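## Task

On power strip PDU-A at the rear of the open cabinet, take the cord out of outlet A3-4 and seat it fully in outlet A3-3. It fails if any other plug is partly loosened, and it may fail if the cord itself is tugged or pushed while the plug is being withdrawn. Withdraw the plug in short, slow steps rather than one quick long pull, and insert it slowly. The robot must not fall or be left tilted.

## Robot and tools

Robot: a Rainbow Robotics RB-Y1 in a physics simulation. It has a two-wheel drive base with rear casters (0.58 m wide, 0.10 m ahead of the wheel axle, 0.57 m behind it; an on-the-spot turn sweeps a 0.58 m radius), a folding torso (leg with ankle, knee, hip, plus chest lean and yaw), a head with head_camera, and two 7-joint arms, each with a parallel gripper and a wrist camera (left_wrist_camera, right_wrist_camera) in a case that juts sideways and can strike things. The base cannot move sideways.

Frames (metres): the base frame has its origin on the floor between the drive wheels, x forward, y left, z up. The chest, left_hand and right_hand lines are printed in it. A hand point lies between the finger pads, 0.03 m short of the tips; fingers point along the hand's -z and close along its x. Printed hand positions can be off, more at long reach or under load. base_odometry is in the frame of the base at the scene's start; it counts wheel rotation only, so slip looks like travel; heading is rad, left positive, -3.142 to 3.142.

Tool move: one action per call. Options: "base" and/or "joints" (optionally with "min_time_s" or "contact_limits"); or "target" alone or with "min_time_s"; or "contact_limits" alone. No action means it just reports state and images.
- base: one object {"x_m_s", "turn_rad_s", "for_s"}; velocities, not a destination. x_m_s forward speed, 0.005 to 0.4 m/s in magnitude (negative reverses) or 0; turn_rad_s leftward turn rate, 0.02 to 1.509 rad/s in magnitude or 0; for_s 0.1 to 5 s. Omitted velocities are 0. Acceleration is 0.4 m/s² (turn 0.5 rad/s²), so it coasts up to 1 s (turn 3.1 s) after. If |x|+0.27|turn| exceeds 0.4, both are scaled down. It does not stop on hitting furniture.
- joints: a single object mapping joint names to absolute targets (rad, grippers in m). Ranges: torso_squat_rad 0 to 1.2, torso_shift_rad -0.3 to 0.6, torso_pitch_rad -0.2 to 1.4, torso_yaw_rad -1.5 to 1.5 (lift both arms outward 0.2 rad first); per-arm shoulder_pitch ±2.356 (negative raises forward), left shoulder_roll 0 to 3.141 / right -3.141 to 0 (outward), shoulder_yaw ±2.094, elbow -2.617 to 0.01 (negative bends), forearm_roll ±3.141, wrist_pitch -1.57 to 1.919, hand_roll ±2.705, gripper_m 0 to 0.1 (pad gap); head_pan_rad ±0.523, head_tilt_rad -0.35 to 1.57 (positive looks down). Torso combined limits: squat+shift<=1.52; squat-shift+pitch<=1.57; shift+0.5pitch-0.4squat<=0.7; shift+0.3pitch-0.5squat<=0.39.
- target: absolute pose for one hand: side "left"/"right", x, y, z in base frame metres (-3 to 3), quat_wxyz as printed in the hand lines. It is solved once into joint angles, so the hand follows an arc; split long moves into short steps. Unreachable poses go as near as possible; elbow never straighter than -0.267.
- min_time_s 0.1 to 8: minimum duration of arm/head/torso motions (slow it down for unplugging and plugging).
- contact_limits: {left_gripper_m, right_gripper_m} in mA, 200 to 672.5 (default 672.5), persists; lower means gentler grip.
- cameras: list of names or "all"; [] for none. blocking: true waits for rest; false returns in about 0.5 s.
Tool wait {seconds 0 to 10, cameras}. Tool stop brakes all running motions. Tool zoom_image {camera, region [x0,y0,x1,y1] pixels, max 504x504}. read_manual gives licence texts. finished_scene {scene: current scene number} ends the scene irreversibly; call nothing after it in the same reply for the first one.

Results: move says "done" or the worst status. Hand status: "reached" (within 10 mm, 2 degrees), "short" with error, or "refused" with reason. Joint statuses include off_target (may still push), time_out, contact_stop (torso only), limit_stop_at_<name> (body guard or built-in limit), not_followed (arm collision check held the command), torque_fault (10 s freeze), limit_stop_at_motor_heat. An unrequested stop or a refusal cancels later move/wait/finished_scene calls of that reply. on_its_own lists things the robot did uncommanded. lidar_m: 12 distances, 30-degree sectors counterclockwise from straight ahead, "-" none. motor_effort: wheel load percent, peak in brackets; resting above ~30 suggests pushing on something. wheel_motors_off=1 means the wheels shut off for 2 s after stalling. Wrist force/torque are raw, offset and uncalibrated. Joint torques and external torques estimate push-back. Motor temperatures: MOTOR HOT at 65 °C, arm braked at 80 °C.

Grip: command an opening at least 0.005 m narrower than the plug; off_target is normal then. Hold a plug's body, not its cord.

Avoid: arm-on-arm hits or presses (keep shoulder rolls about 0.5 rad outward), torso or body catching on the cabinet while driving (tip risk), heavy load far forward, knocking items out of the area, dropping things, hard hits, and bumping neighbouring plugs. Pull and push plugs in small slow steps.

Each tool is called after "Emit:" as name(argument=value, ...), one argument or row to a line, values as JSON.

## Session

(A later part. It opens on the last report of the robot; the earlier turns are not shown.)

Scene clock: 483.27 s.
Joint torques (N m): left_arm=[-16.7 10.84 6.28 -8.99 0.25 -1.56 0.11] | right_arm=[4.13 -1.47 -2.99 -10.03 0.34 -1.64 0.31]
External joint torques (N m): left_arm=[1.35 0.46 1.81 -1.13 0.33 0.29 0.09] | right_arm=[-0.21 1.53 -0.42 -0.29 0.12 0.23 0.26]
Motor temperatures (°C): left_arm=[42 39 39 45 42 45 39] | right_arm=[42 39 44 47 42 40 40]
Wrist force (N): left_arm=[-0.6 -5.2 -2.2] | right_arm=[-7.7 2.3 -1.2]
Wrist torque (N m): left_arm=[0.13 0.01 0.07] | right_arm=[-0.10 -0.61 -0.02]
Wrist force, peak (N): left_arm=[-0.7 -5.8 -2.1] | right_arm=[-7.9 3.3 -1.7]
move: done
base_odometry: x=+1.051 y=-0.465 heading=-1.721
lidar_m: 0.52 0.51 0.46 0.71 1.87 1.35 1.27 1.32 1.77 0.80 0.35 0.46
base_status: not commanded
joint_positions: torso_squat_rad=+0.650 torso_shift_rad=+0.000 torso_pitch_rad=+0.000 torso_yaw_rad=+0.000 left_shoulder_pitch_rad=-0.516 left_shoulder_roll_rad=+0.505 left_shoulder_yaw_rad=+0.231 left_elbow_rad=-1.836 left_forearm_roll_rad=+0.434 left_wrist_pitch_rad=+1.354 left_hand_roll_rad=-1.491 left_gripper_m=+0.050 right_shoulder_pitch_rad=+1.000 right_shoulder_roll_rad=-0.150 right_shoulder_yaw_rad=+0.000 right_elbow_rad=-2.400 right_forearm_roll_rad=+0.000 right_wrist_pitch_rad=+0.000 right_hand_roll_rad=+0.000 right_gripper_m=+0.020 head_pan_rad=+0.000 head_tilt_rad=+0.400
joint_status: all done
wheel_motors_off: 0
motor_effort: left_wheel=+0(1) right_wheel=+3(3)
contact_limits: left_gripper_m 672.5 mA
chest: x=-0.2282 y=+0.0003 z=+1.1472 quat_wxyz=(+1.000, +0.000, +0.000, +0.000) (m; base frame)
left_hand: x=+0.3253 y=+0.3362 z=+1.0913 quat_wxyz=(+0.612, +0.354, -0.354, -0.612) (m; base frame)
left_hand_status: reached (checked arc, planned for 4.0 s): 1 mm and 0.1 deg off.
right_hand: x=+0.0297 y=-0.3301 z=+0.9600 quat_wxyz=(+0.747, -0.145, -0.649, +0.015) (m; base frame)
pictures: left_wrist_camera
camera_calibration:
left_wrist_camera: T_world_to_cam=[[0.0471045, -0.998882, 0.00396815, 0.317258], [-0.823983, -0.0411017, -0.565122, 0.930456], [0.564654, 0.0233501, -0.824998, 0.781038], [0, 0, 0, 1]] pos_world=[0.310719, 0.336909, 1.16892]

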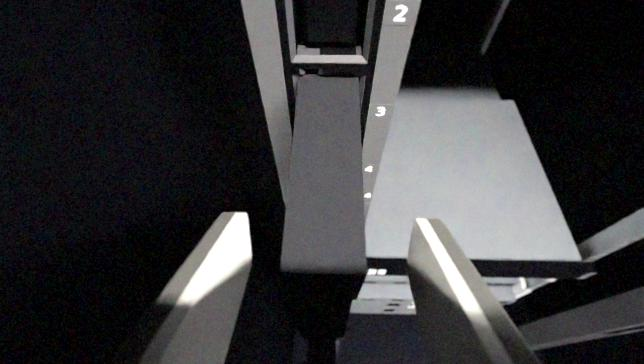

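Emit:
move(
  target={"side":"left","x":0.302,"y":0.334,"z":1.104,"quat_wxyz":[0.6124,0.3536,-0.3536,-0.6124]},
  min_time_s=4,
  cameras=["left_wrist_camera"],
)

Emit:
zoom_image(
  camera="left_wrist_camera",
  region=[230, 0, 430, 180],
)

Scene clock: 490.27 s.
Joint torques (N m): left_arm=[-15.43 10.54 6.46 -8.38 0.1 -1.61 0.19] | right_arm=[3.87 -1.57 -3.04 -9.95 0.33 -1.54 0.33]
External joint torques (N m): left_arm=[1.62 0.3 1.93 -1.17 0.25 0.24 0.18] | right_arm=[-0.47 1.43 -0.47 -0.2 0.11 0.33 0.28]
Motor temperatures (°C): left_arm=[42 39 39 46 42 44 39] | right_arm=[42 39 44 47 42 40 40]
Wrist force (N): left_arm=[-0.4 -5.2 -2.0] | right_arm=[-7.5 1.9 -0.6]
Wrist torque (N m): left_arm=[0.14 0.03 0.06] | right_arm=[-0.08 -0.57 -0.02]
Wrist force, peak (N): left_arm=[-0.7 -5.5 -2.8] | right_arm=[-8.3 2.7 -1.8]
move: done
base_odometry: x=+1.051 y=-0.465 heading=-1.721
lidar_m: 0.52 0.53 0.45 0.70 1.87 1.34 1.27 1.33 1.78 0.80 0.36 0.45
base_status: not commanded
joint_positions: torso_squat_rad=+0.650 torso_shift_rad=+0.000 torso_pitch_rad=+0.000 torso_yaw_rad=+0.000 left_shoulder_pitch_rad=-0.484 left_shoulder_roll_rad=+0.520 left_shoulder_yaw_rad=+0.250 left_elbow_rad=-1.953 left_forearm_roll_rad=+0.453 left_wrist_pitch_rad=+1.438 left_hand_roll_rad=-1.458 left_gripper_m=+0.050 right_shoulder_pitch_rad=+1.000 right_shoulder_roll_rad=-0.150 right_shoulder_yaw_rad=+0.000 right_elbow_rad=-2.400 right_forearm_roll_rad=+0.000 right_wrist_pitch_rad=+0.000 right_hand_roll_rad=+0.000 right_gripper_m=+0.020 head_pan_rad=+0.000 head_tilt_rad=+0.400
joint_status: all done
wheel_motors_off: 0
motor_effort: left_wheel=+0(1) right_wheel=+3(3)
contact_limits: left_gripper_m 672.5 mA
chest: x=-0.2282 y=+0.0003 z=+1.1472 quat_wxyz=(+1.000, +0.000, +0.000, +0.000) (m; base frame)
left_hand: x=+0.3022 y=+0.3337 z=+1.1043 quat_wxyz=(+0.612, +0.354, -0.354, -0.612) (m; base frame)
left_hand_status: reached (checked arc, planned for 4.0 s): 0 mm and 0.0 deg off.
right_hand: x=+0.0297 y=-0.3301 z=+0.9600 quat_wxyz=(+0.747, -0.145, -0.649, +0.015) (m; base frame)
pictures: left_wrist_camera
camera_calibration:
left_wrist_camera: T_world_to_cam=[[0.0470502, -0.998884, 0.00405196, 0.315715], [-0.823985, -0.0411044, -0.565119, 0.918663], [0.564655, 0.0232502, -0.825, 0.804901], [0, 0, 0, 1]] pos_world=[0.287619, 0.334409, 1.18192]

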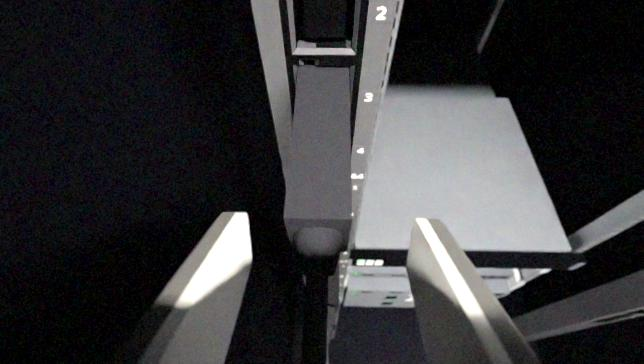

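Scaled by 2.520 from the camera's 644x364 image, which has a finer 1265x715 frame.

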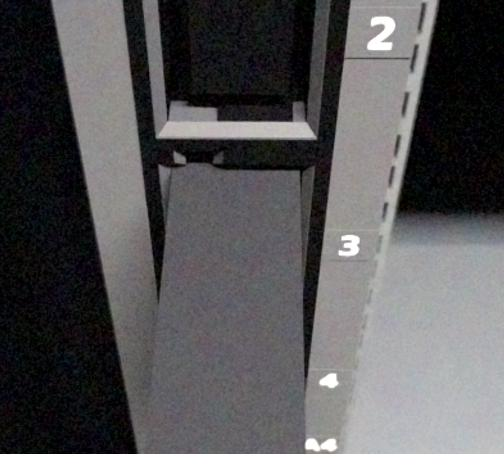

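Emit:
move(
  target={"side":"left","x":0.297,"y":0.329,"z":1.107,"quat_wxyz":[0.6124,0.3536,-0.3536,-0.6124]},
  min_time_s=3,
  cameras=[],
)

Emit:
move(
  target={"side":"left","x":0.27,"y":0.325,"z":1.12,"quat_wxyz":[0.6124,0.3536,-0.3536,-0.6124]},
  min_time_s=5,
  cameras=["left_wrist_camera"],
)

Scene clock: 498.43 s.
Joint torques (N m): left_arm=[-15.31 8.2 2.57 -8.29 -0.33 -1.58 0.1] | right_arm=[3.84 -1.6 -3.01 -9.96 0.31 -1.62 0.29]
External joint torques (N m): left_arm=[1.57 -1.85 -1.94 -1.25 -0.16 0.26 0.09] | right_arm=[-0.49 1.4 -0.44 -0.21 0.08 0.24 0.24]
Motor temperatures (°C): left_arm=[42 39 39 46 42 44 39] | right_arm=[42 39 44 47 42 40 40]
Wrist force (N): left_arm=[-0.5 -5.0 -2.2] | right_arm=[-7.5 2.6 -1.5]
Wrist torque (N m): left_arm=[0.10 0.05 0.07] | right_arm=[-0.15 -0.56 0.04]
Wrist force, peak (N): left_arm=[-0.6 -5.5 -2.7] | right_arm=[-8.3 2.8 -0.7]
move: done
base_odometry: x=+1.051 y=-0.465 heading=-1.721
lidar_m: 0.52 0.53 0.45 0.70 1.87 1.35 1.28 1.32 1.79 0.80 0.35 0.46
base_status: not commanded
joint_positions: torso_squat_rad=+0.650 torso_shift_rad=+0.000 torso_pitch_rad=+0.000 torso_yaw_rad=+0.000 left_shoulder_pitch_rad=-0.481 left_shoulder_roll_rad=+0.517 left_shoulder_yaw_rad=+0.247 left_elbow_rad=-1.983 left_forearm_roll_rad=+0.447 left_wrist_pitch_rad=+1.461 left_hand_roll_rad=-1.443 left_gripper_m=+0.050 right_shoulder_pitch_rad=+1.000 right_shoulder_roll_rad=-0.150 right_shoulder_yaw_rad=+0.000 right_elbow_rad=-2.400 right_forearm_roll_rad=+0.000 right_wrist_pitch_rad=+0.000 right_hand_roll_rad=+0.000 right_gripper_m=+0.020 head_pan_rad=+0.000 head_tilt_rad=+0.400
joint_status: all done
wheel_motors_off: 0
motor_effort: left_wheel=+0(1) right_wheel=+2(3)
contact_limits: left_gripper_m 672.5 mA
chest: x=-0.2282 y=+0.0003 z=+1.1472 quat_wxyz=(+1.000, +0.000, +0.000, +0.000) (m; base frame)
left_hand: x=+0.2973 y=+0.3293 z=+1.1075 quat_wxyz=(+0.612, +0.354, -0.354, -0.612) (m; base frame)
left_hand_status: reached (checked arc, planned for 3.0 s): 1 mm and 0.1 deg off.
right_hand: x=+0.0297 y=-0.3301 z=+0.9600 quat_wxyz=(+0.747, -0.145, -0.649, +0.015) (m; base frame)
pictures: none
No camera images: "cameras" was empty.

Scene clock: 503.77 s.
Joint torques (N m): left_arm=[-14.17 9.98 6.33 -7.28 0.08 -1.55 0.21] | right_arm=[3.95 -1.57 -3.03 -10.04 0.21 -1.63 0.31]
External joint torques (N m): left_arm=[1.59 0.16 1.84 -1.06 0.33 0.28 0.2] | right_arm=[-0.39 1.43 -0.46 -0.29 -0.01 0.23 0.26]
Motor temperatures (°C): left_arm=[42 39 39 46 42 44 39] | right_arm=[42 39 44 47 42 40 40]
Wrist force (N): left_arm=[-0.3 -5.2 -2.0] | right_arm=[-7.4 4.0 -1.2]
Wrist torque (N m): left_arm=[0.15 0.04 0.05] | right_arm=[-0.30 -0.55 -0.03]
Wrist force, peak (N): left_arm=[-0.6 -5.6 -2.6] | right_arm=[-8.3 2.5 -1.5]
move: done
base_odometry: x=+1.051 y=-0.465 heading=-1.721
lidar_m: 0.52 0.53 0.45 0.71 1.86 1.35 1.27 1.32 1.78 0.82 0.35 0.44
base_status: not commanded
joint_positions: torso_squat_rad=+0.650 torso_shift_rad=+0.000 torso_pitch_rad=+0.000 torso_yaw_rad=+0.000 left_shoulder_pitch_rad=-0.450 left_shoulder_roll_rad=+0.532 left_shoulder_yaw_rad=+0.270 left_elbow_rad=-2.111 left_forearm_roll_rad=+0.473 left_wrist_pitch_rad=+1.555 left_hand_roll_rad=-1.403 left_gripper_m=+0.050 right_shoulder_pitch_rad=+1.000 right_shoulder_roll_rad=-0.150 right_shoulder_yaw_rad=+0.000 right_elbow_rad=-2.400 right_forearm_roll_rad=+0.000 right_wrist_pitch_rad=+0.000 right_hand_roll_rad=+0.000 right_gripper_m=+0.020 head_pan_rad=+0.000 head_tilt_rad=+0.400
joint_status: all done
wheel_motors_off: 0
motor_effort: left_wheel=+0(1) right_wheel=+3(3)
contact_limits: left_gripper_m 672.5 mA
chest: x=-0.2282 y=+0.0003 z=+1.1472 quat_wxyz=(+1.000, +0.000, +0.000, +0.000) (m; base frame)
left_hand: x=+0.2702 y=+0.3247 z=+1.1202 quat_wxyz=(+0.612, +0.354, -0.354, -0.612) (m; base frame)
left_hand_status: reached (checked arc, planned for 5.0 s): 0 mm and 0.0 deg off.
right_hand: x=+0.0297 y=-0.3301 z=+0.9600 quat_wxyz=(+0.747, -0.145, -0.649, +0.015) (m; base frame)
pictures: left_wrist_camera
camera_calibration:
left_wrist_camera: T_world_to_cam=[[0.0471045, -0.998882, 0.00396815, 0.308247], [-0.823983, -0.0411017, -0.565122, 0.900996], [0.564654, 0.0233501, -0.824998, 0.836205], [0, 0, 0, 1]] pos_world=[0.255719, 0.325409, 1.19782]

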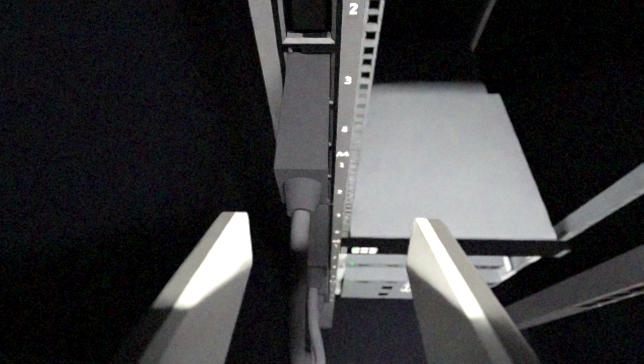

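Emit:
move(
  target={"side":"left","x":0.22,"y":0.315,"z":1.14,"quat_wxyz":[0.6124,0.3536,-0.3536,-0.6124]},
  min_time_s=5,
)

Emit:
zoom_image(
  camera="left_wrist_camera",
  region=[200, 0, 420, 340],
)

Emit:
zoom_image(
  camera="left_wrist_camera",
  region=[250, 0, 370, 130],
)

Scene clock: 512.10 s.
Joint torques (N m): left_arm=[-12.42 9.91 5.86 -5.51 -0.08 -1.51 0.21] | right_arm=[4.15 -1.67 -3.02 -10.09 0.3 -1.6 0.27]
External joint torques (N m): left_arm=[1.36 0.51 1.59 -0.9 0.33 0.29 0.2] | right_arm=[-0.18 1.34 -0.45 -0.35 0.08 0.26 0.22]
Motor temperatures (°C): left_arm=[41 39 39 45 42 43 39] | right_arm=[42 39 44 47 42 40 40]
Wrist force (N): left_arm=[-0.3 -5.2 -2.4] | right_arm=[-7.3 2.0 -2.2]
Wrist torque (N m): left_arm=[0.11 0.03 0.06] | right_arm=[-0.07 -0.55 -0.01]
Wrist force, peak (N): left_arm=[-0.4 -5.8 -2.3] | right_arm=[-8.3 2.8 -1.9]
move: done
base_odometry: x=+1.051 y=-0.465 heading=-1.721
lidar_m: 0.53 0.53 0.45 0.69 1.87 1.35 1.28 1.33 1.77 0.81 0.35 0.46
base_status: not commanded
joint_positions: torso_squat_rad=+0.650 torso_shift_rad=+0.000 torso_pitch_rad=+0.000 torso_yaw_rad=+0.000 left_shoulder_pitch_rad=-0.408 left_shoulder_roll_rad=+0.558 left_shoulder_yaw_rad=+0.317 left_elbow_rad=-2.329 left_forearm_roll_rad=+0.532 left_wrist_pitch_rad=+1.722 left_hand_roll_rad=-1.322 left_gripper_m=+0.050 right_shoulder_pitch_rad=+1.000 right_shoulder_roll_rad=-0.150 right_shoulder_yaw_rad=+0.000 right_elbow_rad=-2.400 right_forearm_roll_rad=+0.000 right_wrist_pitch_rad=+0.000 right_hand_roll_rad=+0.000 right_gripper_m=+0.020 head_pan_rad=+0.000 head_tilt_rad=+0.400
joint_status: all done
wheel_motors_off: 0
motor_effort: left_wheel=+0(1) right_wheel=+3(3)
contact_limits: left_gripper_m 672.5 mA
chest: x=-0.2282 y=+0.0003 z=+1.1472 quat_wxyz=(+1.000, +0.000, +0.000, +0.000) (m; base frame)
left_hand: x=+0.2208 y=+0.3148 z=+1.1398 quat_wxyz=(+0.612, +0.354, -0.354, -0.613) (m; base frame)
left_hand_status: reached (checked arc, planned for 5.0 s): 1 mm and 0.1 deg off.
right_hand: x=+0.0297 y=-0.3301 z=+0.9600 quat_wxyz=(+0.747, -0.145, -0.649, +0.015) (m; base frame)
pictures: head_camera, left_wrist_camera, right_wrist_camera
camera_calibration:
head_camera: T_world_to_cam=[[0.00413993, -0.99992, -0.0119241, 0.0258527], [-0.358155, 0.00965053, -0.933612, 1.24977], [0.933653, 0.00813577, -0.358086, 0.612948], [0, 0, 0, 1]] pos_world=[-0.124778, 0.00880299, 1.38659]
left_wrist_camera: T_world_to_cam=[[0.0472573, -0.998878, 0.00301341, 0.301643], [-0.823778, -0.0406791, -0.565451, 0.871156], [0.56494, 0.0242393, -0.824776, 0.880032], [0, 0, 0, 1]] pos_world=[0.20622, 0.315411, 1.21752]
right_wrist_camera: T_world_to_cam=[[-0.15333, -0.206959, -0.96626, 0.865806], [-0.317342, 0.936342, -0.150193, 0.493005], [0.935833, 0.283606, -0.209246, 0.343555], [0, 0, 0, 1]] pos_world=[-0.0323043, -0.379869, 0.982528]

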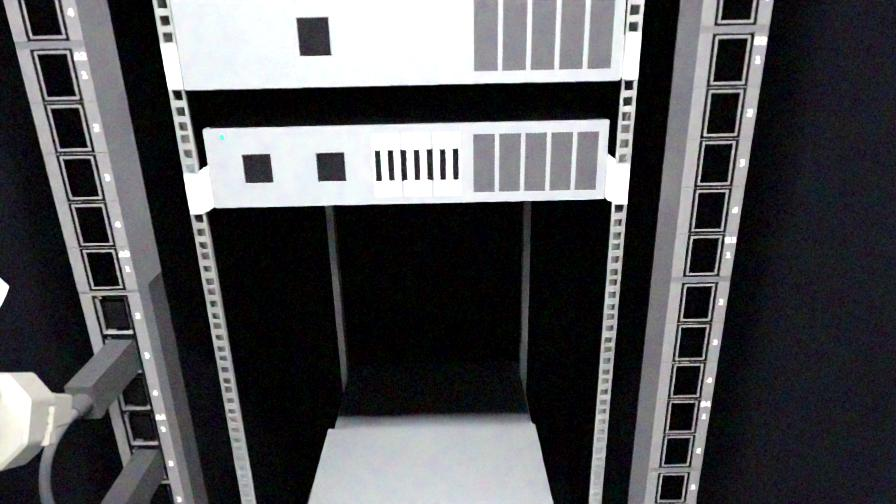

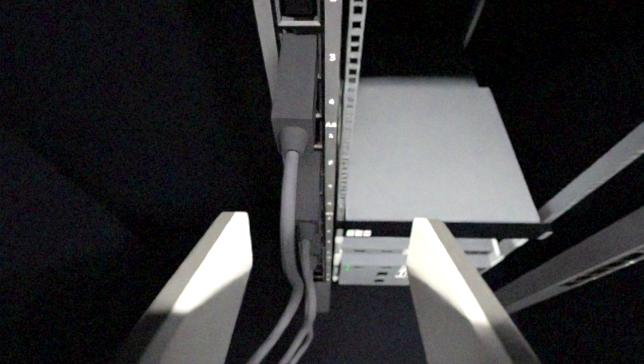

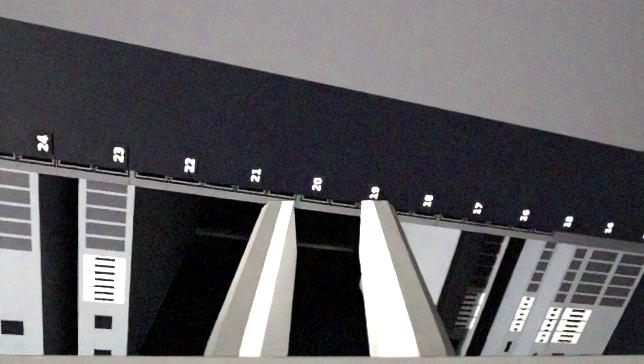

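Scaled by 1.482 from the camera's 644x364 image, which has a finer 1265x715 frame.

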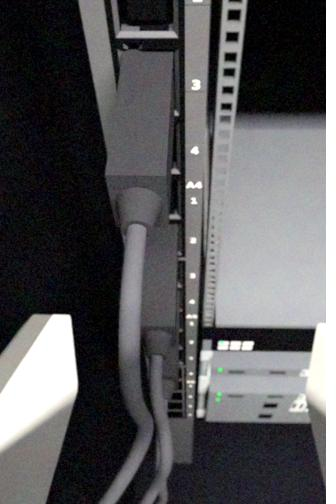

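Scaled by 3.877 from the camera's 644x364 image, which has a finer 1265x715 frame.

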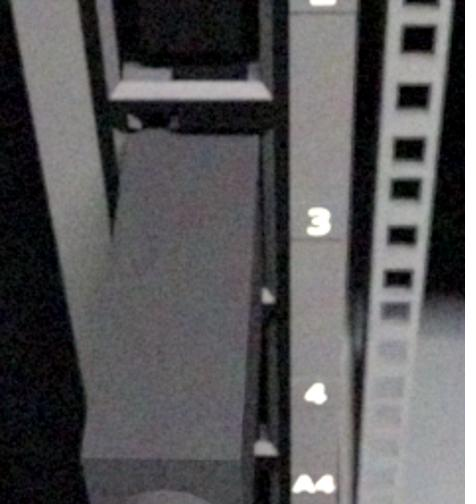

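Emit:
zoom_image(
  camera="head_camera",
  region=[40, 220, 240, 504],
)

Scaled by 1.775 from the camera's 896x504 image, which has a finer 1280x720 frame.

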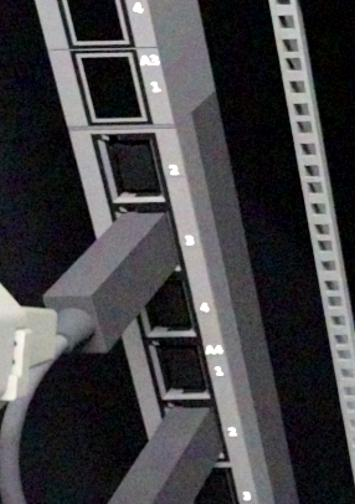

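A3-3 is plugged in and A3-4 is free.

Emit:
finished_scene(
  scene=3,
)

The scene is finished: the task was done.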